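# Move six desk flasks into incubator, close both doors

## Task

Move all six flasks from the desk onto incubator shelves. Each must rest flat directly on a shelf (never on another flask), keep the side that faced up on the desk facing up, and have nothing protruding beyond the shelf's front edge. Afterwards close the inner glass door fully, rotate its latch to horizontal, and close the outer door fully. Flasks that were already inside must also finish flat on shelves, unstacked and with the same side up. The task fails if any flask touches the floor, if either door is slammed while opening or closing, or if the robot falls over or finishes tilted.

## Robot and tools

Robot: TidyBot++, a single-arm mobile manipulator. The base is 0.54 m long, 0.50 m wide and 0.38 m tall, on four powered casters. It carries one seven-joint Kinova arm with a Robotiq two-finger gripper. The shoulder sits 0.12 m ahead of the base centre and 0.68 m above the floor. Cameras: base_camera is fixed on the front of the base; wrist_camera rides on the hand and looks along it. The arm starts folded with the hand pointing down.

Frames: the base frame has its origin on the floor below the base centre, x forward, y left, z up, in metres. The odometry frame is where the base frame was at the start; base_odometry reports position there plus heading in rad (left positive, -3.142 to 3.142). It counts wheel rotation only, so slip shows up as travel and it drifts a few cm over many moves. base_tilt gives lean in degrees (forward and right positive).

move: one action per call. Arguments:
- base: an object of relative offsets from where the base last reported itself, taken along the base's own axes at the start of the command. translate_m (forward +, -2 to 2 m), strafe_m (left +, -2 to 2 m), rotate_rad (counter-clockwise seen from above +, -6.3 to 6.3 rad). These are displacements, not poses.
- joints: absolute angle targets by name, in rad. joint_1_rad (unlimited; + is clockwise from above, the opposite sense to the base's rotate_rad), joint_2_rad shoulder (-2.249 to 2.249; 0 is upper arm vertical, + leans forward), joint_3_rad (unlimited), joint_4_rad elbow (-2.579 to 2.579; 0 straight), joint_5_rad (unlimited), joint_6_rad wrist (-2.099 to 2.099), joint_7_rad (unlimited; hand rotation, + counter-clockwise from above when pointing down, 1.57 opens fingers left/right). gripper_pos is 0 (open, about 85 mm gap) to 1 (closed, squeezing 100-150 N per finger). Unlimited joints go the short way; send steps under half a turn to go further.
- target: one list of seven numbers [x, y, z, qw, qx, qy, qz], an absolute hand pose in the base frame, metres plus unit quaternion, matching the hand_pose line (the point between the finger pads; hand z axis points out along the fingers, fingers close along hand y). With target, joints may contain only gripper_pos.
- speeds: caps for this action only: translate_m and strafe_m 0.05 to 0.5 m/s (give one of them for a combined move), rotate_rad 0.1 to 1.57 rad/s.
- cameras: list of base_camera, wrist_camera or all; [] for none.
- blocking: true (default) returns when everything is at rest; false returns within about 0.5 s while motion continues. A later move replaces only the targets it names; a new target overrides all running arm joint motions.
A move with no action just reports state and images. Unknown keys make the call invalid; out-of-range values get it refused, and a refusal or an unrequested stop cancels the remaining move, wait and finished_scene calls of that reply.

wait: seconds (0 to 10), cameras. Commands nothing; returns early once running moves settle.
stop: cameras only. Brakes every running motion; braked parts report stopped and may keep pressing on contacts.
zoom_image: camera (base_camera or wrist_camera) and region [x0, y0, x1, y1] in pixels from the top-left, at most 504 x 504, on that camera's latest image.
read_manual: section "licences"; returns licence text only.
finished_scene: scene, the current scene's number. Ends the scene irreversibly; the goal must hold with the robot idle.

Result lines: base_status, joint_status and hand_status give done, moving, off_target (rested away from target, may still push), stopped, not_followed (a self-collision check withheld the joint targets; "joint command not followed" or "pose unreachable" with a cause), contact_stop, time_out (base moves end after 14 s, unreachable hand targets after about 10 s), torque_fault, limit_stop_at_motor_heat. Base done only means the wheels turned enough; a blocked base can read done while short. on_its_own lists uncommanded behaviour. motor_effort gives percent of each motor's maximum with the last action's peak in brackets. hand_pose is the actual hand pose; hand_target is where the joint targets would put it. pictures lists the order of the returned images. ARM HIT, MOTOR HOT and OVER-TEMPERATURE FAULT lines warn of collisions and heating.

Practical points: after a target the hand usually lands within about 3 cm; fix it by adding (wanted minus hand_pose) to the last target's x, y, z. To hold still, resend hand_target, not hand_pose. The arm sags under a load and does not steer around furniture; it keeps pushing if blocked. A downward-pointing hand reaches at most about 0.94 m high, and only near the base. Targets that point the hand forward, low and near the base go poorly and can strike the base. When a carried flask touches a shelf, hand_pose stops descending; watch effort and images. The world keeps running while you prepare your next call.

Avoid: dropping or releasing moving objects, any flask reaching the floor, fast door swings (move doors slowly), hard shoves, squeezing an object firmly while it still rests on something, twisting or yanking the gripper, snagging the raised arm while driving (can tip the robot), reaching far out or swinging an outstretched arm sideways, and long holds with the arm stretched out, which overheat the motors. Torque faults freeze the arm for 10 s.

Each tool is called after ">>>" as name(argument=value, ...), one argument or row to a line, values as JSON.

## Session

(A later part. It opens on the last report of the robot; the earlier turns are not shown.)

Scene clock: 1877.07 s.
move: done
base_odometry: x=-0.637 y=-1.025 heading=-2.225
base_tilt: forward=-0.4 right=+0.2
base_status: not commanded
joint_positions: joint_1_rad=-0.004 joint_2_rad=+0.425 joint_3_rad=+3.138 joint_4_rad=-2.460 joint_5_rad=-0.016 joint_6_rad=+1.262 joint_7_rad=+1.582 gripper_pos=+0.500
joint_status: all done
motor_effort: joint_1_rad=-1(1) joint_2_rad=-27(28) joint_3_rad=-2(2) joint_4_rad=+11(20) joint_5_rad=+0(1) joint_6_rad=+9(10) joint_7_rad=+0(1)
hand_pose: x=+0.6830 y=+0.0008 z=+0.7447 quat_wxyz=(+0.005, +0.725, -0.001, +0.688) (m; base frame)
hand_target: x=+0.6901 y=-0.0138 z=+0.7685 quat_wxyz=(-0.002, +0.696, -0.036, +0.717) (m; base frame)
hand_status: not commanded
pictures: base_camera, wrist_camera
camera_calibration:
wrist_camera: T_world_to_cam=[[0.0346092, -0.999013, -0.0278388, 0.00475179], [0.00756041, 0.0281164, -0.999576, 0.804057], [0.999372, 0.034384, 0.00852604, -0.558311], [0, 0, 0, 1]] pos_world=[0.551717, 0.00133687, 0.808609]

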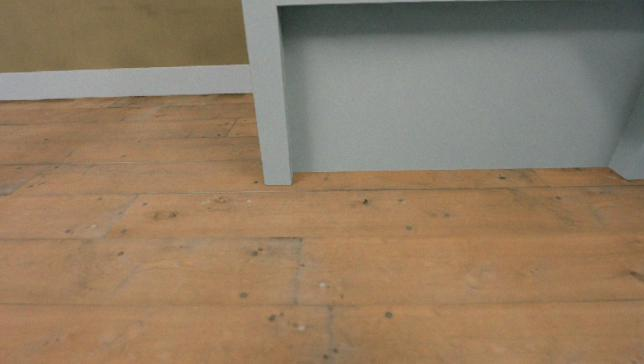

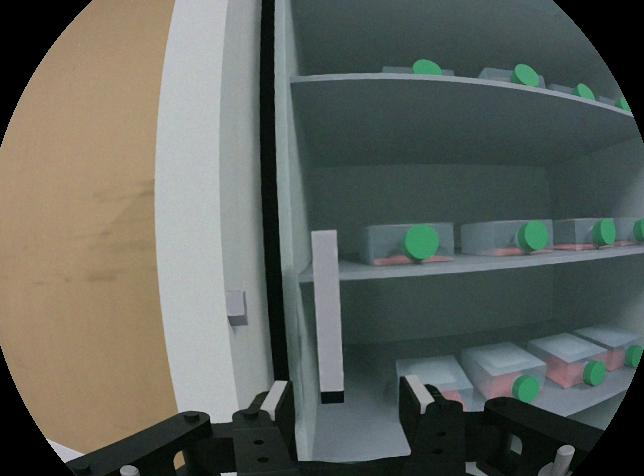

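>>> move(
  base={"strafe_m": 0.011, "translate_m": 0.05},
  speeds={"translate_m": 0.1},
  cameras=["wrist_camera"],
)

Scene clock: 1885.00 s.
move: done
base_odometry: x=-0.659 y=-1.071 heading=-2.225
base_tilt: forward=-0.3 right=+0.2
base_status: done
joint_positions: joint_1_rad=-0.004 joint_2_rad=+0.429 joint_3_rad=+3.138 joint_4_rad=-2.455 joint_5_rad=-0.016 joint_6_rad=+1.266 joint_7_rad=+1.582 gripper_pos=+0.500
joint_status: not commanded
motor_effort: joint_1_rad=-1(1) joint_2_rad=-27(28) joint_3_rad=-1(2) joint_4_rad=+10(11) joint_5_rad=+0(1) joint_6_rad=+9(10) joint_7_rad=+0(0)
hand_pose: x=+0.6851 y=+0.0008 z=+0.7459 quat_wxyz=(+0.005, +0.724, -0.001, +0.690) (m; base frame)
hand_target: x=+0.6901 y=-0.0138 z=+0.7685 quat_wxyz=(-0.002, +0.696, -0.036, +0.717) (m; base frame)
hand_status: not commanded
pictures: wrist_camera
camera_calibration:
wrist_camera: T_world_to_cam=[[0.0347612, -0.999013, -0.0276474, 0.00446687], [0.0130612, 0.0281159, -0.999519, 0.801549], [0.99931, 0.0343834, 0.0140256, -0.564537], [0, 0, 0, 1]] pos_world=[0.553523, 0.00133687, 0.809205]

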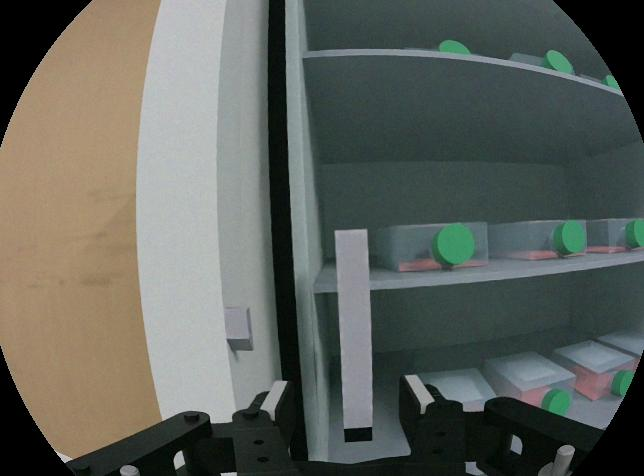

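>>> move(
  joints={"joint_2_rad": 0.345, "joint_6_rad": 1.12},
  base={"strafe_m": -0.003},
  cameras=["wrist_camera"],
)

Scene clock: 1895.60 s.
move: done
base_odometry: x=-0.661 y=-1.069 heading=-2.225
base_tilt: forward=-0.3 right=+0.2
base_status: done
joint_positions: joint_1_rad=-0.004 joint_2_rad=+0.354 joint_3_rad=+3.138 joint_4_rad=-2.455 joint_5_rad=-0.016 joint_6_rad=+1.172 joint_7_rad=+1.582 gripper_pos=+0.500
joint_status: all done
motor_effort: joint_1_rad=+0(5) joint_2_rad=-25(29) joint_3_rad=-1(3) joint_4_rad=+12(12) joint_5_rad=+1(2) joint_6_rad=+9(10) joint_7_rad=+1(1)
hand_pose: x=+0.6782 y=+0.0005 z=+0.7588 quat_wxyz=(+0.004, +0.730, -0.001, +0.683) (m; base frame)
hand_target: x=+0.6806 y=-0.0127 z=+0.7538 quat_wxyz=(-0.004, +0.739, -0.038, +0.673) (m; base frame)
hand_status: not commanded
pictures: wrist_camera
camera_calibration:
wrist_camera: T_world_to_cam=[[0.0338162, -0.998996, -0.0294003, 0.00675666], [-0.00596944, 0.0292147, -0.999555, 0.827489], [0.99941, 0.0339767, -0.00497551, -0.543411], [0, 0, 0, 1]] pos_world=[0.547802, 0.00103835, 0.824616]

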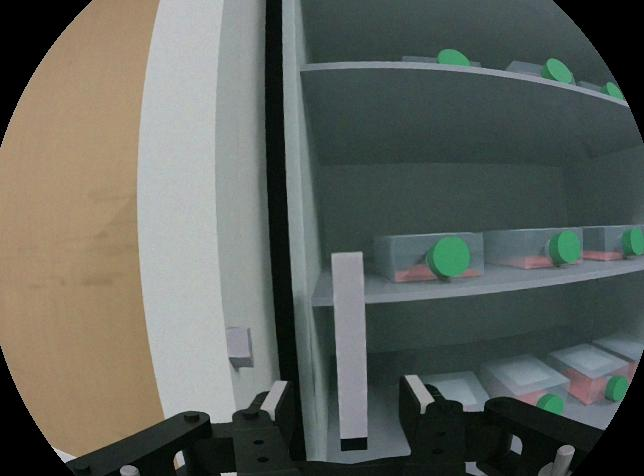

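>>> move(
  joints={"joint_2_rad": 0.30, "joint_6_rad": 1.07},
  base={"translate_m": 0.06},
  speeds={"translate_m": 0.08},
  cameras=["wrist_camera"],
)

Scene clock: 1902.37 s.
move: done
base_odometry: x=-0.698 y=-1.117 heading=-2.224
base_tilt: forward=-0.3 right=+0.2
base_status: done
joint_positions: joint_1_rad=-0.004 joint_2_rad=+0.310 joint_3_rad=+3.138 joint_4_rad=-2.452 joint_5_rad=-0.016 joint_6_rad=+1.135 joint_7_rad=+1.582 gripper_pos=+0.500
joint_status: all done
motor_effort: joint_1_rad=-1(1) joint_2_rad=-24(27) joint_3_rad=-1(1) joint_4_rad=+12(13) joint_5_rad=+0(1) joint_6_rad=+9(10) joint_7_rad=+0(1)
hand_pose: x=+0.6745 y=+0.0006 z=+0.7731 quat_wxyz=(+0.004, +0.727, -0.001, +0.687) (m; base frame)
hand_target: x=+0.6757 y=-0.0123 z=+0.7635 quat_wxyz=(-0.005, +0.740, -0.039, +0.671) (m; base frame)
hand_status: not commanded
pictures: wrist_camera
camera_calibration:
wrist_camera: T_world_to_cam=[[0.0343087, -0.998974, -0.0295562, 0.00714695], [0.00410967, 0.0297144, -0.99955, 0.834967], [0.999403, 0.0341718, 0.00512492, -0.547517], [0, 0, 0, 1]] pos_world=[0.543513, 0.00103875, 0.837608]

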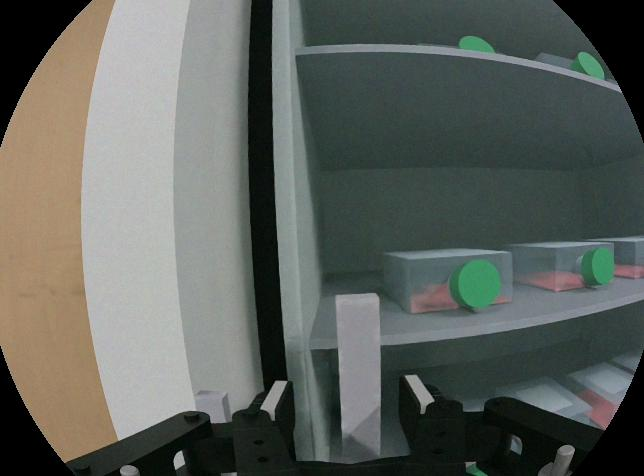

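>>> move(
  joints={"joint_2_rad": 0.34, "joint_6_rad": 1.175},
  base={"translate_m": 0.012},
  speeds={"translate_m": 0.08},
  cameras=["wrist_camera"],
)

Scene clock: 1910.23 s.
move: done
base_odometry: x=-0.705 y=-1.127 heading=-2.224
base_tilt: forward=-0.3 right=+0.2
base_status: done
joint_positions: joint_1_rad=-0.004 joint_2_rad=+0.339 joint_3_rad=+3.138 joint_4_rad=-2.448 joint_5_rad=-0.016 joint_6_rad=+1.163 joint_7_rad=+1.582 gripper_pos=+0.500
joint_status: all done
motor_effort: joint_1_rad=+0(1) joint_2_rad=-25(27) joint_3_rad=-1(2) joint_4_rad=+11(14) joint_5_rad=+0(1) joint_6_rad=+9(10) joint_7_rad=+0(1)
hand_pose: x=+0.6789 y=+0.0005 z=+0.7671 quat_wxyz=(+0.004, +0.726, -0.001, +0.688) (m; base frame)
hand_target: x=+0.6813 y=-0.0130 z=+0.7737 quat_wxyz=(-0.004, +0.718, -0.038, +0.695) (m; base frame)
hand_status: not commanded
pictures: wrist_camera
camera_calibration:
wrist_camera: T_world_to_cam=[[0.0342803, -0.998986, -0.0291745, 0.00651168], [0.00652339, 0.0294147, -0.999546, 0.827226], [0.999391, 0.0340744, 0.00752512, -0.553672], [0, 0, 0, 1]] pos_world=[0.547716, 0.0010385, 0.831207]

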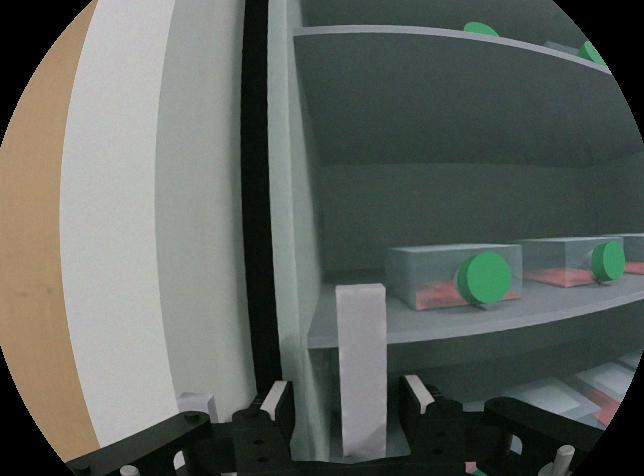

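>>> move(
  joints={"joint_2_rad": 0.367, "joint_6_rad": 1.205},
  base={"strafe_m": -0.005},
  speeds={"strafe_m": 0.08},
  cameras=["wrist_camera"],
)

>>> move(
  joints={"gripper_pos": 0.95},
  cameras=["wrist_camera"],
)

Scene clock: 1916.33 s.
move: done
base_odometry: x=-0.709 y=-1.124 heading=-2.224
base_tilt: forward=-0.3 right=+0.2
base_status: done
joint_positions: joint_1_rad=-0.003 joint_2_rad=+0.357 joint_3_rad=+3.138 joint_4_rad=-2.448 joint_5_rad=-0.016 joint_6_rad=+1.167 joint_7_rad=+1.582 gripper_pos=+0.500
joint_status: all done
motor_effort: joint_1_rad=+0(4) joint_2_rad=-26(27) joint_3_rad=-1(4) joint_4_rad=+11(12) joint_5_rad=+1(2) joint_6_rad=+9(10) joint_7_rad=+0(1)
hand_pose: x=+0.6803 y=+0.0002 z=+0.7583 quat_wxyz=(+0.004, +0.731, -0.001, +0.683) (m; base frame)
hand_target: x=+0.6840 y=-0.0132 z=+0.7678 quat_wxyz=(-0.004, +0.717, -0.037, +0.696) (m; base frame)
hand_status: not commanded
pictures: wrist_camera
camera_calibration:
wrist_camera: T_world_to_cam=[[0.0330696, -0.999014, -0.0296364, 0.00697658], [-0.00745565, 0.0294052, -0.99954, 0.828017], [0.999425, 0.0332753, -0.00647588, -0.544469], [0, 0, 0, 1]] pos_world=[0.550099, 0.000739039, 0.824317]

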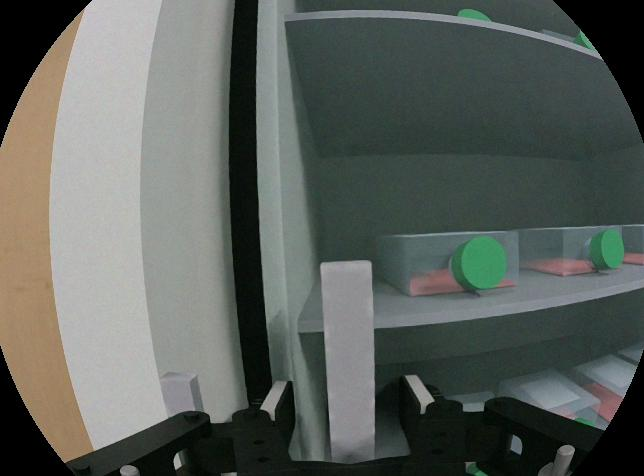

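Scene clock: 1917.23 s.
move: off_target
base_odometry: x=-0.708 y=-1.124 heading=-2.224
base_tilt: forward=-0.3 right=+0.2
base_status: not commanded
joint_positions: joint_1_rad=-0.002 joint_2_rad=+0.357 joint_3_rad=+3.139 joint_4_rad=-2.453 joint_5_rad=-0.021 joint_6_rad=+1.167 joint_7_rad=+1.582 gripper_pos=+0.843
joint_status: gripper_pos off_target (ended at +0.843, target +0.950)
motor_effort: joint_1_rad=+0(5) joint_2_rad=-22(26) joint_3_rad=+0(6) joint_4_rad=+17(19) joint_5_rad=+0(6) joint_6_rad=+8(9) joint_7_rad=+0(1)
hand_pose: x=+0.6788 y=-0.0018 z=+0.7566 quat_wxyz=(+0.006, +0.732, -0.004, +0.681) (m; base frame)
hand_target: x=+0.6840 y=-0.0132 z=+0.7678 quat_wxyz=(-0.004, +0.717, -0.037, +0.696) (m; base frame)
hand_status: not commanded
pictures: wrist_camera
camera_calibration:
wrist_camera: T_world_to_cam=[[0.0276176, -0.999135, -0.0310772, 0.009866], [-0.0116371, 0.0307656, -0.999459, 0.829076], [0.999551, 0.0279643, -0.0107774, -0.539751], [0, 0, 0, 1]] pos_world=[0.548884, -0.000555768, 0.823117]

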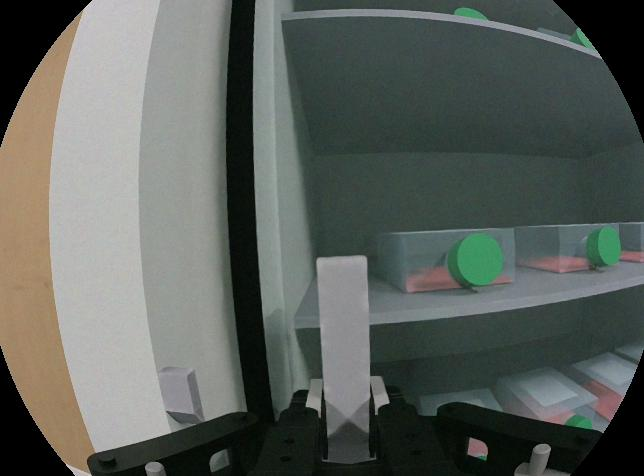

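>>> move(
  joints={"joint_7_rad": 0.75},
  cameras=["wrist_camera"],
)

>>> move(
  joints={"joint_7_rad": 0.15},
  cameras=["wrist_camera"],
)

Scene clock: 1923.70 s.
move: done
base_odometry: x=-0.708 y=-1.124 heading=-2.224
base_tilt: forward=-0.4 right=+0.2
base_status: not commanded
joint_positions: joint_1_rad=-0.003 joint_2_rad=+0.356 joint_3_rad=+3.138 joint_4_rad=-2.453 joint_5_rad=-0.021 joint_6_rad=+1.167 joint_7_rad=+0.828 gripper_pos=+0.843
joint_status: all done
motor_effort: joint_1_rad=+4(4) joint_2_rad=-20(23) joint_3_rad=+3(4) joint_4_rad=+18(20) joint_5_rad=-6(7) joint_6_rad=+6(9) joint_7_rad=-1(3)
hand_pose: x=+0.6786 y=-0.0012 z=+0.7566 quat_wxyz=(-0.245, +0.679, -0.273, +0.635) (m; base frame)
hand_target: x=+0.6840 y=-0.0132 z=+0.7678 quat_wxyz=(-0.268, +0.649, -0.307, +0.642) (m; base frame)
hand_status: not commanded
pictures: wrist_camera
camera_calibration:
wrist_camera: T_world_to_cam=[[-0.0163696, -0.709105, -0.704913, 0.550466], [0.0178755, 0.704688, -0.709293, 0.590341], [0.999706, -0.0242115, 0.00114008, -0.54863], [0, 0, 0, 1]] pos_world=[0.546927, -0.0389511, 0.807381]

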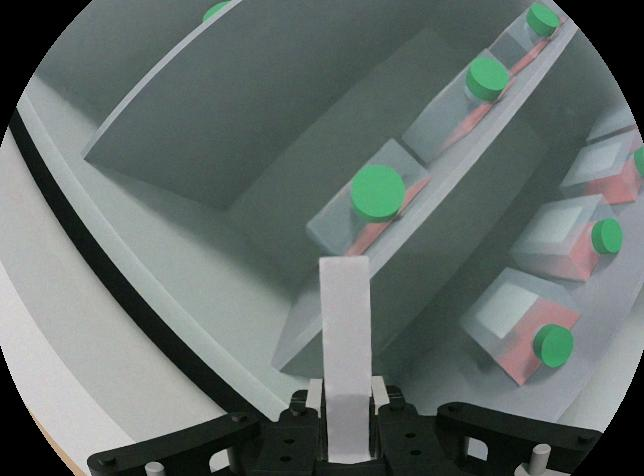

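Scene clock: 1925.03 s.
move: done
base_odometry: x=-0.708 y=-1.124 heading=-2.224
base_tilt: forward=-0.3 right=+0.2
base_status: not commanded
joint_positions: joint_1_rad=-0.004 joint_2_rad=+0.355 joint_3_rad=+3.138 joint_4_rad=-2.454 joint_5_rad=-0.021 joint_6_rad=+1.168 joint_7_rad=+0.219 gripper_pos=+0.843
joint_status: all done
motor_effort: joint_1_rad=+4(5) joint_2_rad=-20(20) joint_3_rad=+3(4) joint_4_rad=+17(19) joint_5_rad=-4(7) joint_6_rad=+5(6) joint_7_rad=+0(2)
hand_pose: x=+0.6785 y=-0.0009 z=+0.7571 quat_wxyz=(-0.425, +0.566, -0.463, +0.533) (m; base frame)
hand_target: x=+0.6840 y=-0.0132 z=+0.7678 quat_wxyz=(-0.446, +0.529, -0.485, +0.534) (m; base frame)
hand_status: not commanded
pictures: wrist_camera
camera_calibration:
wrist_camera: T_world_to_cam=[[-0.0282979, -0.178618, -0.983512, 0.770519], [0.0592758, 0.981874, -0.180026, 0.161936], [0.99784, -0.0633928, -0.0171973, -0.533495], [0, 0, 0, 1]] pos_world=[0.544548, -0.0551919, 0.777792]

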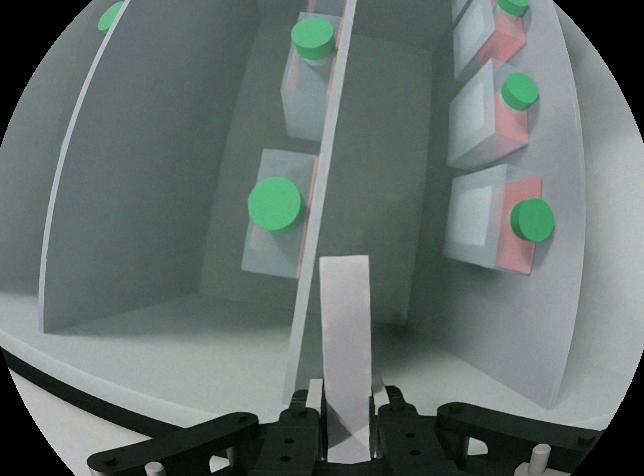

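>>> move(
  joints={"joint_7_rad": -0.03},
  cameras=["wrist_camera"],
)

Scene clock: 1928.10 s.
move: done
base_odometry: x=-0.708 y=-1.124 heading=-2.224
base_tilt: forward=-0.4 right=+0.2
base_status: not commanded
joint_positions: joint_1_rad=-0.004 joint_2_rad=+0.355 joint_3_rad=+3.138 joint_4_rad=-2.454 joint_5_rad=-0.021 joint_6_rad=+1.168 joint_7_rad=+0.021 gripper_pos=+0.843
joint_status: all done
motor_effort: joint_1_rad=+4(4) joint_2_rad=-20(20) joint_3_rad=+2(4) joint_4_rad=+15(17) joint_5_rad=-4(4) joint_6_rad=+5(6) joint_7_rad=+0(1)
hand_pose: x=+0.6784 y=-0.0009 z=+0.7574 quat_wxyz=(-0.476, +0.518, -0.517, +0.488) (m; base frame)
hand_target: x=+0.6840 y=-0.0132 z=+0.7678 quat_wxyz=(-0.492, +0.484, -0.531, +0.492) (m; base frame)
hand_status: not commanded
pictures: wrist_camera
camera_calibration:
wrist_camera: T_world_to_cam=[[-0.026665, 0.0182281, -0.999478, 0.781894], [0.0732856, 0.997179, 0.016231, 0.00383444], [0.996954, -0.0728146, -0.0279256, -0.524696], [0, 0, 0, 1]] pos_world=[0.543666, -0.0562816, 0.766771]

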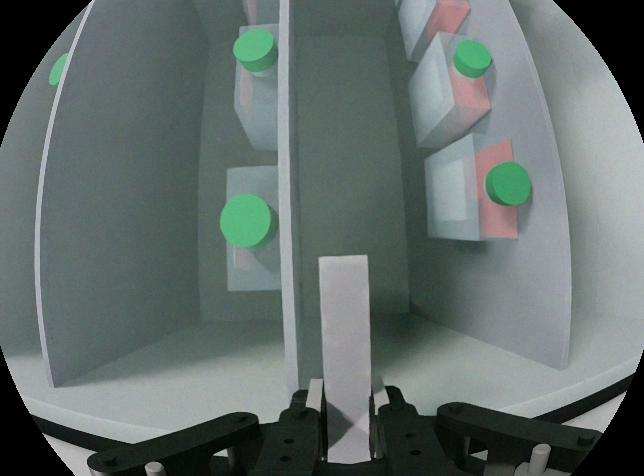

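>>> move(
  joints={"gripper_pos": 0.5},
  cameras=[],
)

>>> move(
  base={"translate_m": -0.25},
  speeds={"translate_m": 0.15},
  cameras=[],
)

>>> move(
  joints={"joint_7_rad": 1.55},
)

>>> zoom_image(
  camera="wrist_camera",
  region=[180, 220, 430, 420],
)

Scene clock: 1935.00 s.
move: done
base_odometry: x=-0.708 y=-1.124 heading=-2.224
base_tilt: forward=-0.3 right=+0.1
base_status: not commanded
joint_positions: joint_1_rad=-0.003 joint_2_rad=+0.366 joint_3_rad=+3.138 joint_4_rad=-2.453 joint_5_rad=-0.023 joint_6_rad=+1.168 joint_7_rad=+0.021 gripper_pos=+0.500
joint_status: all done
motor_effort: joint_1_rad=+0(4) joint_2_rad=-25(27) joint_3_rad=-1(3) joint_4_rad=+16(19) joint_5_rad=+1(4) joint_6_rad=+10(11) joint_7_rad=+0(1)
hand_pose: x=+0.6793 y=-0.0017 z=+0.7511 quat_wxyz=(-0.473, +0.519, -0.521, +0.486) (m; base frame)
hand_target: x=+0.6840 y=-0.0132 z=+0.7678 quat_wxyz=(-0.492, +0.484, -0.531, +0.492) (m; base frame)
hand_status: not commanded
pictures: none
No camera images: "cameras" was empty.

Scene clock: 1937.30 s.
move: done
base_odometry: x=-0.557 y=-0.925 heading=-2.224
base_tilt: forward=-0.4 right=+0.1
base_status: done
joint_positions: joint_1_rad=-0.003 joint_2_rad=+0.366 joint_3_rad=+3.138 joint_4_rad=-2.439 joint_5_rad=-0.023 joint_6_rad=+1.168 joint_7_rad=+0.021 gripper_pos=+0.500
joint_status: not commanded
motor_effort: joint_1_rad=+0(1) joint_2_rad=-26(28) joint_3_rad=-1(2) joint_4_rad=+11(15) joint_5_rad=+0(1) joint_6_rad=+9(10) joint_7_rad=+0(1)
hand_pose: x=+0.6840 y=-0.0017 z=+0.7570 quat_wxyz=(-0.476, +0.516, -0.517, +0.489) (m; base frame)
hand_target: x=+0.6840 y=-0.0132 z=+0.7678 quat_wxyz=(-0.492, +0.484, -0.531, +0.492) (m; base frame)
hand_status: not commanded
pictures: none
No camera images: "cameras" was empty.

Scene clock: 1939.43 s.
move: done
base_odometry: x=-0.557 y=-0.925 heading=-2.224
base_tilt: forward=-0.4 right=+0.2
base_status: not commanded
joint_positions: joint_1_rad=-0.003 joint_2_rad=+0.366 joint_3_rad=+3.138 joint_4_rad=-2.439 joint_5_rad=-0.023 joint_6_rad=+1.168 joint_7_rad=+1.482 gripper_pos=+0.500
joint_status: all done
motor_effort: joint_1_rad=+0(1) joint_2_rad=-26(26) joint_3_rad=-1(2) joint_4_rad=+11(13) joint_5_rad=+0(1) joint_6_rad=+9(9) joint_7_rad=+0(1)
hand_pose: x=+0.6840 y=-0.0017 z=+0.7570 quat_wxyz=(-0.028, +0.729, -0.041, +0.682) (m; base frame)
hand_target: x=+0.6840 y=-0.0132 z=+0.7678 quat_wxyz=(+0.003, +0.718, -0.030, +0.696) (m; base frame)
hand_status: not commanded
pictures: base_camera, wrist_camera
camera_calibration:
wrist_camera: T_world_to_cam=[[0.0200606, -0.991236, -0.130568, 0.0903246], [-0.00464733, 0.130501, -0.991437, 0.818939], [0.999788, 0.0204956, -0.00198868, -0.551699], [0, 0, 0, 1]] pos_world=[0.553576, -0.00603181, 0.822623]

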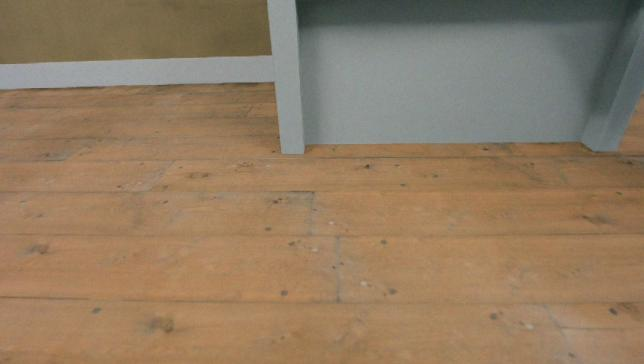

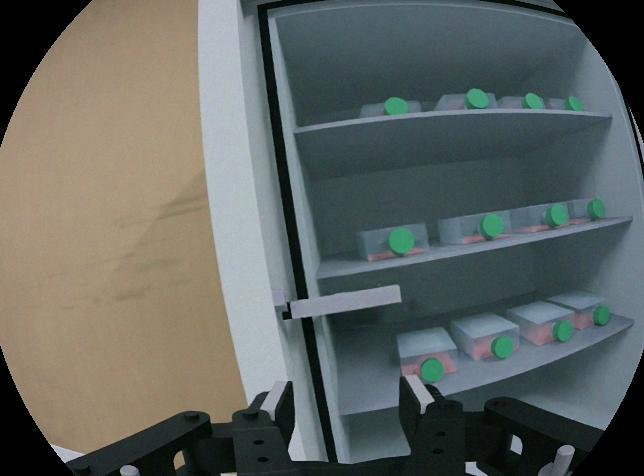

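Scaled by 2.016.

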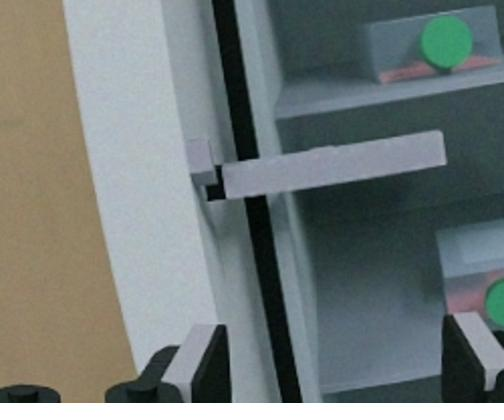

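>>> move(
  joints={"joint_7_rad": 1.64},
  cameras=["wrist_camera"],
)

>>> zoom_image(
  camera="wrist_camera",
  region=[200, 220, 420, 400],
)

Scene clock: 1947.93 s.
move: done
base_odometry: x=-0.557 y=-0.925 heading=-2.224
base_tilt: forward=-0.3 right=+0.3
base_status: not commanded
joint_positions: joint_1_rad=-0.003 joint_2_rad=+0.366 joint_3_rad=+3.138 joint_4_rad=-2.439 joint_5_rad=-0.023 joint_6_rad=+1.168 joint_7_rad=+1.587 gripper_pos=+0.500
joint_status: all done
motor_effort: joint_1_rad=+0(1) joint_2_rad=-26(26) joint_3_rad=-1(2) joint_4_rad=+12(12) joint_5_rad=+0(1) joint_6_rad=+9(9) joint_7_rad=+0(1)
hand_pose: x=+0.6840 y=-0.0017 z=+0.7570 quat_wxyz=(+0.007, +0.730, -0.003, +0.683) (m; base frame)
hand_target: x=+0.6840 y=-0.0132 z=+0.7678 quat_wxyz=(+0.035, +0.718, +0.002, +0.695) (m; base frame)
hand_status: not commanded
pictures: wrist_camera
camera_calibration:
wrist_camera: T_world_to_cam=[[0.026921, -0.999272, -0.0270296, 0.00717813], [-0.00680186, 0.0268557, -0.999616, 0.826376], [0.999614, 0.0270945, -0.00607393, -0.548471], [0, 0, 0, 1]] pos_world=[0.553687, -0.000159405, 0.822922]

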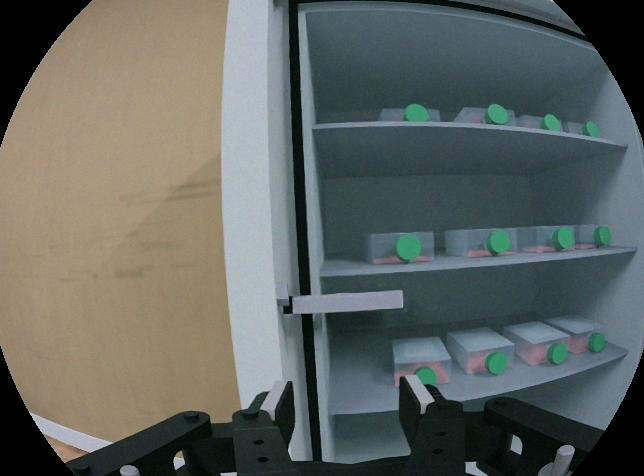

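Scaled by 2.291.

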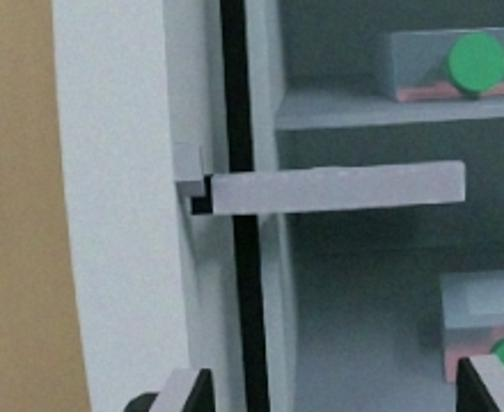

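>>> move(
  base={"translate_m": -0.5},
  joints={"joint_2_rad": -0.35, "joint_4_rad": -2.5, "joint_6_rad": 0.63, "joint_7_rad": 1.58, "gripper_pos": 0.95},
  cameras=[],
)

>>> move(
  base={"strafe_m": -1.0},
)

Scene clock: 1965.03 s.
move: done
base_odometry: x=-0.253 y=-0.528 heading=-2.223
base_tilt: forward=-0.4 right=+0.2
base_status: done
joint_positions: joint_1_rad=-0.003 joint_2_rad=-0.348 joint_3_rad=+3.138 joint_4_rad=-2.475 joint_5_rad=-0.023 joint_6_rad=+0.703 joint_7_rad=+1.587 gripper_pos=+0.950
joint_status: all done
motor_effort: joint_1_rad=+0(1) joint_2_rad=-8(29) joint_3_rad=-1(2) joint_4_rad=+20(22) joint_5_rad=+1(1) joint_6_rad=+9(10) joint_7_rad=+0(1)
hand_pose: x=+0.5506 y=-0.0002 z=+0.9568 quat_wxyz=(+0.002, +0.654, -0.004, +0.757) (m; base frame)
hand_target: x=+0.5486 y=-0.0078 z=+0.9207 quat_wxyz=(-0.001, +0.689, -0.021, +0.725) (m; base frame)
hand_status: not commanded
pictures: none
No camera images: "cameras" was empty.

Scene clock: 1968.03 s.
move: done
base_odometry: x=-1.048 y=+0.080 heading=-2.224
base_tilt: forward=-0.4 right=+0.1
base_status: done
joint_positions: joint_1_rad=-0.003 joint_2_rad=-0.348 joint_3_rad=+3.138 joint_4_rad=-2.475 joint_5_rad=-0.023 joint_6_rad=+0.701 joint_7_rad=+1.587 gripper_pos=+0.950
joint_status: not commanded
motor_effort: joint_1_rad=+0(2) joint_2_rad=-8(8) joint_3_rad=-1(2) joint_4_rad=+20(21) joint_5_rad=+1(1) joint_6_rad=+8(9) joint_7_rad=+1(1)
hand_pose: x=+0.5507 y=-0.0002 z=+0.9561 quat_wxyz=(+0.002, +0.654, -0.004, +0.756) (m; base frame)
hand_target: x=+0.5486 y=-0.0078 z=+0.9207 quat_wxyz=(-0.001, +0.689, -0.021, +0.725) (m; base frame)
hand_status: not commanded
pictures: base_camera, wrist_camera
camera_calibration:
wrist_camera: T_world_to_cam=[[0.0395251, -0.998845, -0.027337, 0.0110123], [0.202835, 0.0348091, -0.978594, 0.888872], [0.978415, 0.0331341, 0.203977, -0.603194], [0, 0, 0, 1]] pos_world=[0.409444, 0.0000450459, 0.993183]

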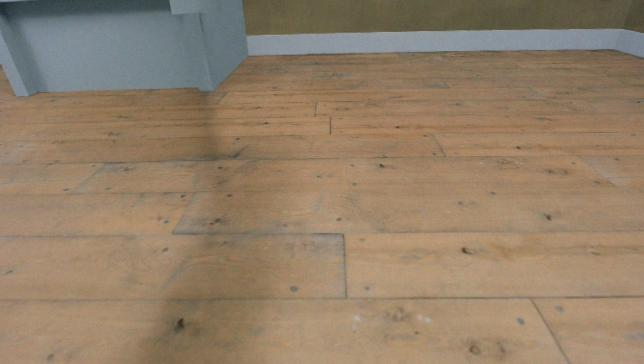

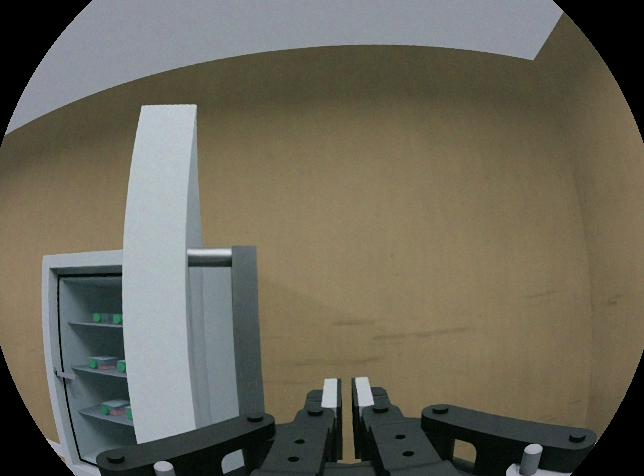

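>>> move(
  base={"strafe_m": -0.04, "translate_m": 0.36},
  speeds={"translate_m": 0.2},
  joints={"joint_6_rad": 0.5},
  cameras=["wrist_camera"],
)

>>> move(
  base={"strafe_m": 0.25},
  speeds={"strafe_m": 0.08},
)

Scene clock: 1978.20 s.
move: done
base_odometry: x=-1.298 y=-0.182 heading=-2.224
base_tilt: forward=-0.3 right=+0.2
base_status: done
joint_positions: joint_1_rad=-0.003 joint_2_rad=-0.349 joint_3_rad=+3.138 joint_4_rad=-2.484 joint_5_rad=-0.023 joint_6_rad=+0.555 joint_7_rad=+1.587 gripper_pos=+0.950
joint_status: all done
motor_effort: joint_1_rad=+0(1) joint_2_rad=-7(10) joint_3_rad=+0(1) joint_4_rad=+20(23) joint_5_rad=+1(1) joint_6_rad=+9(10) joint_7_rad=+0(1)
hand_pose: x=+0.5521 y=+0.0006 z=+0.9064 quat_wxyz=(+0.001, +0.710, -0.003, +0.704) (m; base frame)
hand_target: x=+0.5480 y=-0.0061 z=+0.8802 quat_wxyz=(-0.003, +0.734, -0.021, +0.678) (m; base frame)
hand_status: not commanded
pictures: wrist_camera
camera_calibration:
wrist_camera: T_world_to_cam=[[0.0374392, -0.998719, -0.0340353, 0.0176207], [0.0511344, 0.0359292, -0.998045, 0.941381], [0.99799, 0.0356257, 0.0524141, -0.467906], [0, 0, 0, 1]] pos_world=[0.418169, 0.000444555, 0.964665]

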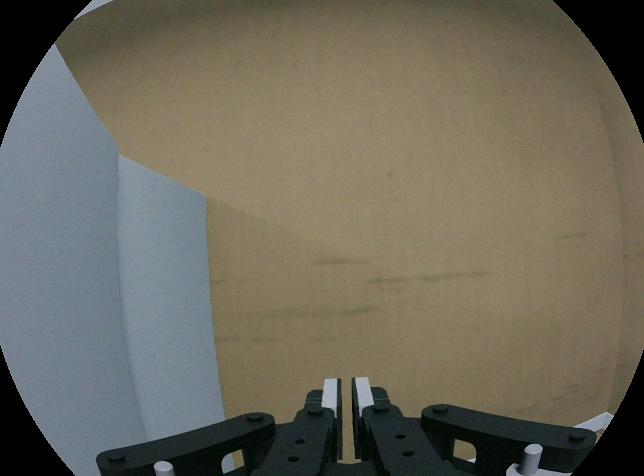

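Scene clock: 1981.87 s.
move: done
base_odometry: x=-1.100 y=-0.334 heading=-2.225
base_tilt: forward=-0.3 right=+0.2
base_status: done
joint_positions: joint_1_rad=-0.001 joint_2_rad=-0.349 joint_3_rad=+3.144 joint_4_rad=-2.484 joint_5_rad=-0.025 joint_6_rad=+0.555 joint_7_rad=+1.587 gripper_pos=+0.950
joint_status: not commanded
motor_effort: joint_1_rad=-1(4) joint_2_rad=-7(9) joint_3_rad=-1(5) joint_4_rad=+20(21) joint_5_rad=+0(3) joint_6_rad=+9(10) joint_7_rad=+0(2)
hand_pose: x=+0.5521 y=-0.0037 z=+0.9064 quat_wxyz=(+0.003, +0.710, -0.007, +0.704) (m; base frame)
hand_target: x=+0.5480 y=-0.0061 z=+0.8802 quat_wxyz=(-0.003, +0.734, -0.021, +0.678) (m; base frame)
hand_status: not commanded
pictures: base_camera, wrist_camera
camera_calibration:
wrist_camera: T_world_to_cam=[[0.0282841, -0.998899, -0.0374404, 0.021441], [0.0513688, 0.0388583, -0.997923, 0.941181], [0.998279, 0.0263022, 0.0524112, -0.46801], [0, 0, 0, 1]] pos_world=[0.418251, -0.0028457, 0.964558]

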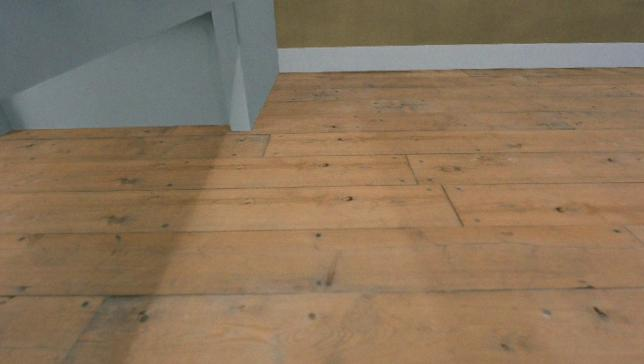

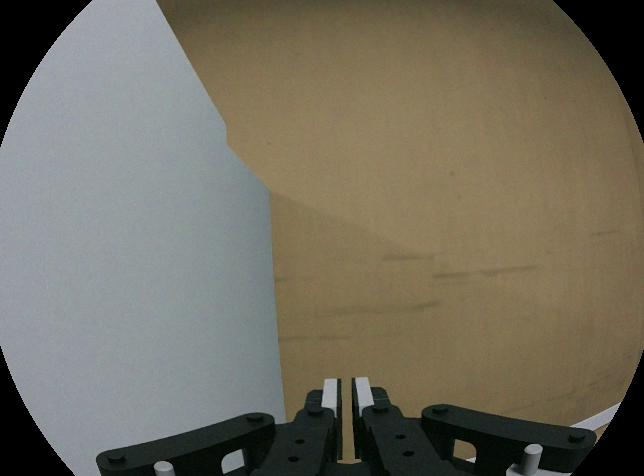

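>>> move(
  base={"strafe_m": 0.25, "translate_m": 0.03},
  speeds={"strafe_m": 0.1},
  cameras=["wrist_camera"],
)

>>> move(
  base={"strafe_m": 0.2, "translate_m": 0.1},
  speeds={"strafe_m": 0.1},
)

Scene clock: 1989.97 s.
move: done
base_odometry: x=-0.920 y=-0.510 heading=-2.224
base_tilt: forward=-0.3 right=+0.2
base_status: done
joint_positions: joint_1_rad=+0.001 joint_2_rad=-0.350 joint_3_rad=+3.145 joint_4_rad=-2.495 joint_5_rad=-0.026 joint_6_rad=+0.555 joint_7_rad=+1.587 gripper_pos=+0.950
joint_status: not commanded
motor_effort: joint_1_rad=+0(4) joint_2_rad=-7(10) joint_3_rad=-1(6) joint_4_rad=+20(28) joint_5_rad=+0(2) joint_6_rad=+9(9) joint_7_rad=+1(1)
hand_pose: x=+0.5499 y=-0.0048 z=+0.8999 quat_wxyz=(+0.004, +0.714, -0.009, +0.700) (m; base frame)
hand_target: x=+0.5480 y=-0.0061 z=+0.8802 quat_wxyz=(-0.003, +0.734, -0.021, +0.678) (m; base frame)
hand_status: not commanded
pictures: wrist_camera
camera_calibration:
wrist_camera: T_world_to_cam=[[0.0252999, -0.998937, -0.0385307, 0.0227965], [0.0405563, 0.039537, -0.998395, 0.94137], [0.998857, 0.0236966, 0.0415135, -0.45591], [0, 0, 0, 1]] pos_world=[0.416633, -0.0036431, 0.959664]

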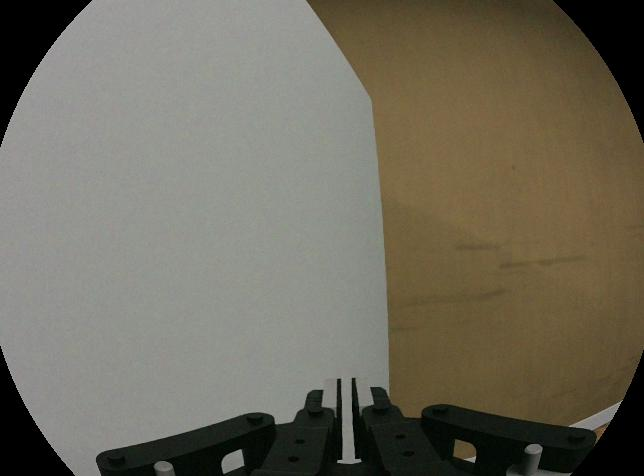

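Scene clock: 1992.80 s.
move: done
base_odometry: x=-0.822 y=-0.711 heading=-2.224
base_tilt: forward=-0.3 right=+0.2
base_status: done
joint_positions: joint_1_rad=+0.007 joint_2_rad=-0.350 joint_3_rad=+3.150 joint_4_rad=-2.496 joint_5_rad=-0.027 joint_6_rad=+0.555 joint_7_rad=+1.587 gripper_pos=+0.950
joint_status: not commanded
motor_effort: joint_1_rad=+0(5) joint_2_rad=-7(9) joint_3_rad=-1(7) joint_4_rad=+20(23) joint_5_rad=+1(3) joint_6_rad=+9(10) joint_7_rad=+0(1)
hand_pose: x=+0.5497 y=-0.0100 z=+0.9000 quat_wxyz=(+0.007, +0.714, -0.014, +0.700) (m; base frame)
hand_target: x=+0.5480 y=-0.0061 z=+0.8802 quat_wxyz=(-0.003, +0.734, -0.021, +0.678) (m; base frame)
hand_status: not commanded
pictures: base_camera, wrist_camera
camera_calibration:
wrist_camera: T_world_to_cam=[[0.0138054, -0.999043, -0.041513, 0.0265649], [0.0410704, 0.0420485, -0.998271, 0.941214], [0.999061, 0.0120766, 0.0416115, -0.455862], [0, 0, 0, 1]] pos_world=[0.416411, -0.0075319, 0.959658]

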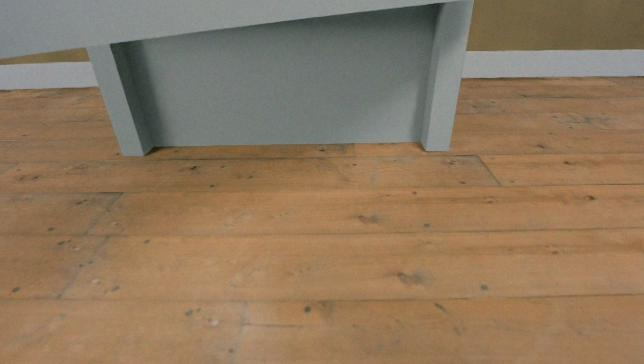

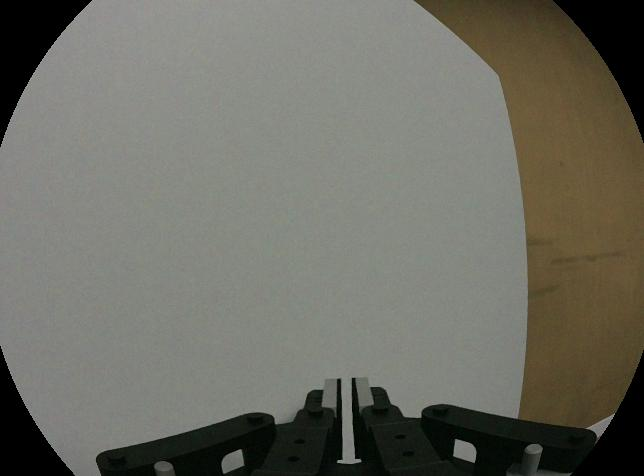

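>>> move(
  base={"strafe_m": 0.12, "translate_m": 0.12},
  speeds={"strafe_m": 0.08},
)

Scene clock: 1997.47 s.
move: done
base_odometry: x=-0.799 y=-0.879 heading=-2.224
base_tilt: forward=-0.2 right=+0.2
base_status: done
joint_positions: joint_1_rad=+0.010 joint_2_rad=-0.354 joint_3_rad=+3.152 joint_4_rad=-2.499 joint_5_rad=-0.029 joint_6_rad=+0.554 joint_7_rad=+1.587 gripper_pos=+0.950
joint_status: not commanded
motor_effort: joint_1_rad=+0(6) joint_2_rad=-7(9) joint_3_rad=-1(6) joint_4_rad=+20(27) joint_5_rad=+1(4) joint_6_rad=+9(10) joint_7_rad=+0(1)
hand_pose: x=+0.5482 y=-0.0125 z=+0.8997 quat_wxyz=(+0.008, +0.714, -0.016, +0.700) (m; base frame)
hand_target: x=+0.5480 y=-0.0061 z=+0.8802 quat_wxyz=(-0.003, +0.734, -0.021, +0.678) (m; base frame)
hand_status: not commanded
pictures: base_camera, wrist_camera
camera_calibration:
wrist_camera: T_world_to_cam=[[0.00819061, -0.99902, -0.0434974, 0.0290137], [0.04169, 0.0438022, -0.99817, 0.940706], [0.999097, 0.00636222, 0.0420079, -0.454867], [0, 0, 0, 1]] pos_world=[0.415001, -0.00932571, 0.959354]

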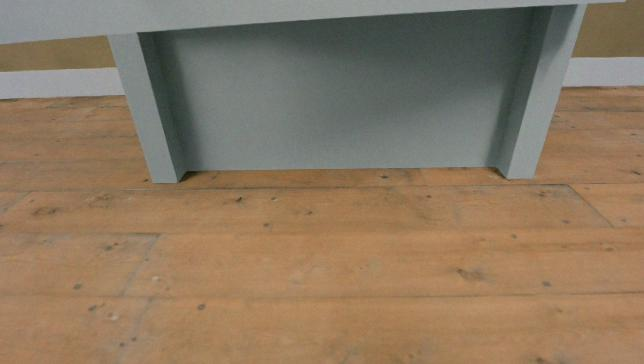

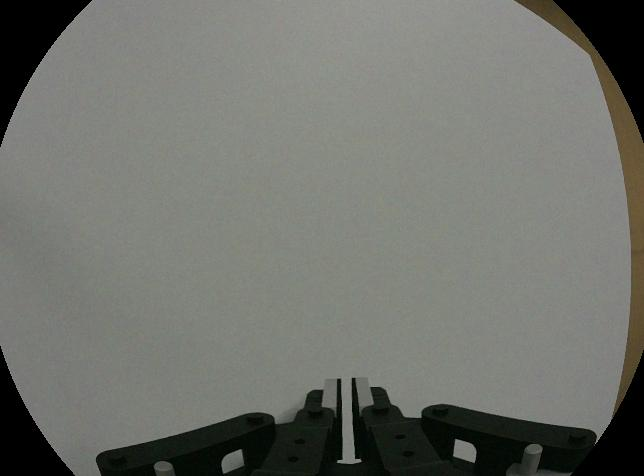

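>>> move(
  base={"strafe_m": 0.04, "translate_m": 0.07},
  speeds={"translate_m": 0.06},
)

Scene clock: 2001.23 s.
move: done
base_odometry: x=-0.809 y=-0.959 heading=-2.223
base_tilt: forward=-0.3 right=+0.2
base_status: done
joint_positions: joint_1_rad=+0.010 joint_2_rad=-0.355 joint_3_rad=+3.152 joint_4_rad=-2.500 joint_5_rad=-0.029 joint_6_rad=+0.554 joint_7_rad=+1.587 gripper_pos=+0.950
joint_status: not commanded
motor_effort: joint_1_rad=-1(3) joint_2_rad=-7(9) joint_3_rad=-1(3) joint_4_rad=+19(26) joint_5_rad=+1(3) joint_6_rad=+9(10) joint_7_rad=+0(1)
hand_pose: x=+0.5478 y=-0.0124 z=+0.8995 quat_wxyz=(+0.008, +0.714, -0.016, +0.700) (m; base frame)
hand_target: x=+0.5480 y=-0.0061 z=+0.8802 quat_wxyz=(-0.003, +0.734, -0.021, +0.678) (m; base frame)
hand_status: not commanded
pictures: base_camera, wrist_camera
camera_calibration:
wrist_camera: T_world_to_cam=[[0.00828182, -0.999019, -0.043496, 0.028969], [0.041486, 0.0438033, -0.998178, 0.940616], [0.999105, 0.00646226, 0.0418081, -0.45427], [0, 0, 0, 1]] pos_world=[0.414601, -0.00932579, 0.959154]

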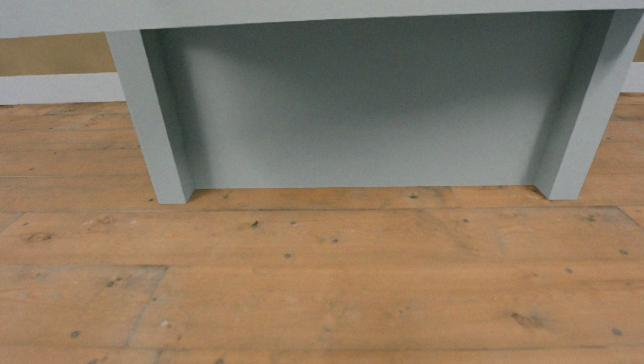

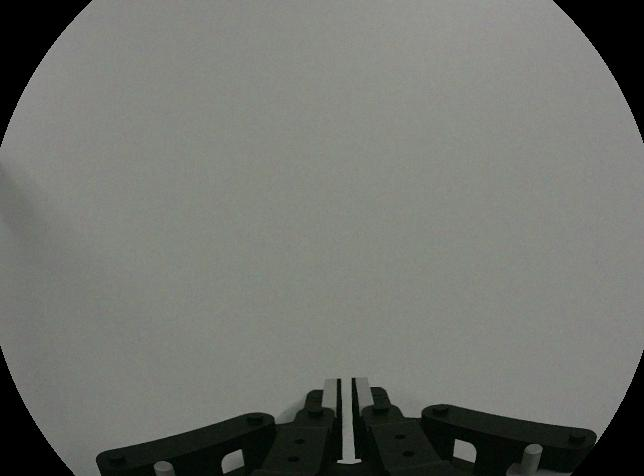

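>>> move(
  base={"translate_m": 0.08},
  speeds={"translate_m": 0.05},
)

>>> move(
  base={"translate_m": 0.04},
  speeds={"translate_m": 0.05},
)

Scene clock: 2007.57 s.
move: done
base_odometry: x=-0.858 y=-1.022 heading=-2.223
base_tilt: forward=-0.3 right=+0.2
base_status: done
joint_positions: joint_1_rad=+0.010 joint_2_rad=-0.357 joint_3_rad=+3.152 joint_4_rad=-2.501 joint_5_rad=-0.029 joint_6_rad=+0.554 joint_7_rad=+1.587 gripper_pos=+0.950
joint_status: not commanded
motor_effort: joint_1_rad=+0(1) joint_2_rad=-7(10) joint_3_rad=-1(2) joint_4_rad=+20(24) joint_5_rad=+0(1) joint_6_rad=+9(9) joint_7_rad=+0(1)
hand_pose: x=+0.5474 y=-0.0124 z=+0.8995 quat_wxyz=(+0.008, +0.714, -0.016, +0.700) (m; base frame)
hand_target: x=+0.5480 y=-0.0061 z=+0.8802 quat_wxyz=(-0.003, +0.734, -0.021, +0.678) (m; base frame)
hand_status: not commanded
pictures: base_camera, wrist_camera
camera_calibration:
wrist_camera: T_world_to_cam=[[0.0082948, -0.999019, -0.0434938, 0.0289649], [0.0417853, 0.0438036, -0.998166, 0.940496], [0.999092, 0.00646218, 0.0421077, -0.454152], [0, 0, 0, 1]] pos_world=[0.414201, -0.00932579, 0.959154]

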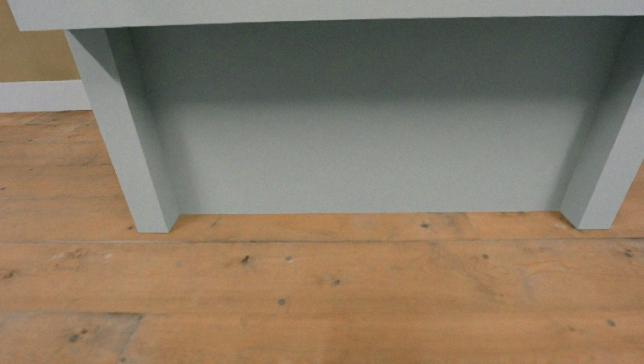

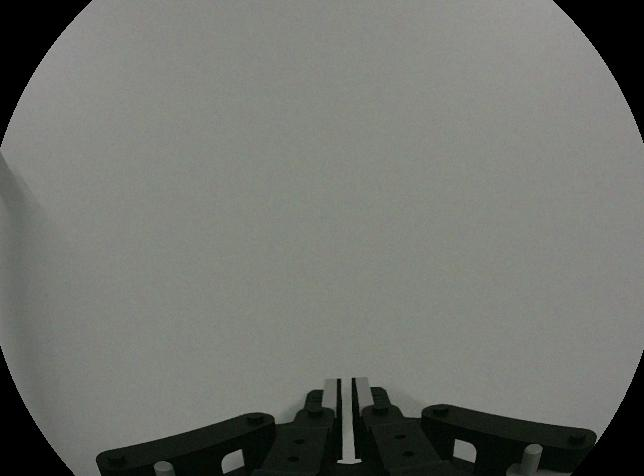

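Scene clock: 2008.93 s.
move: done
base_odometry: x=-0.881 y=-1.054 heading=-2.223
base_tilt: forward=-0.4 right=+0.2
base_status: done
joint_positions: joint_1_rad=+0.010 joint_2_rad=-0.435 joint_3_rad=+3.152 joint_4_rad=-2.559 joint_5_rad=-0.029 joint_6_rad=+0.553 joint_7_rad=+1.587 gripper_pos=+0.950
joint_status: not commanded
motor_effort: joint_1_rad=-1(2) joint_2_rad=+12(16) joint_3_rad=+0(2) joint_4_rad=+32(37) joint_5_rad=+0(1) joint_6_rad=+10(11) joint_7_rad=+0(1)
hand_pose: x=+0.5204 y=-0.0119 z=+0.8984 quat_wxyz=(+0.008, +0.707, -0.016, +0.707) (m; base frame)
hand_target: x=+0.5480 y=-0.0061 z=+0.8802 quat_wxyz=(-0.003, +0.734, -0.021, +0.678) (m; base frame)
hand_status: not commanded
pictures: base_camera, wrist_camera
camera_calibration:
wrist_camera: T_world_to_cam=[[0.0094805, -0.999, -0.0437033, 0.029276], [0.0616431, 0.044206, -0.997119, 0.929188], [0.998053, 0.00675919, 0.0620005, -0.444345], [0, 0, 0, 1]] pos_world=[0.385925, -0.00882556, 0.95534]

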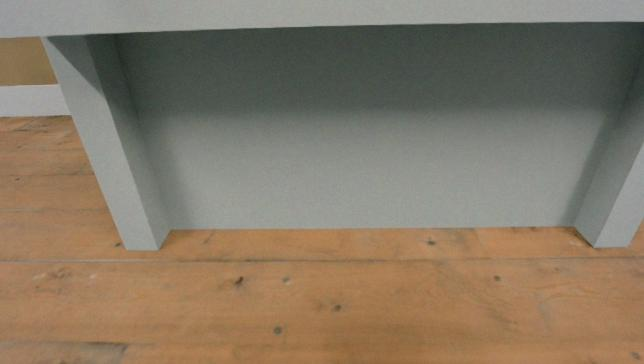

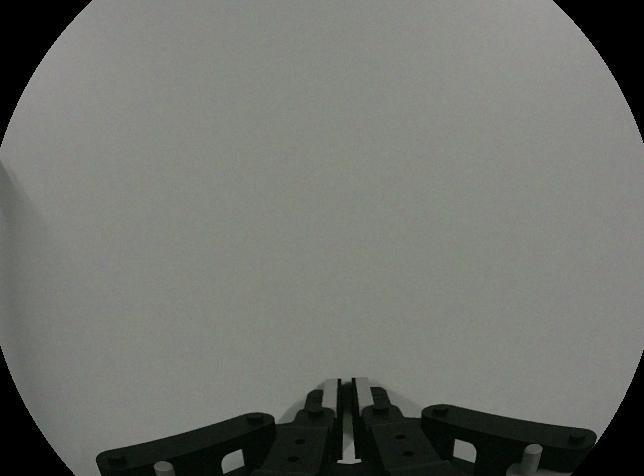

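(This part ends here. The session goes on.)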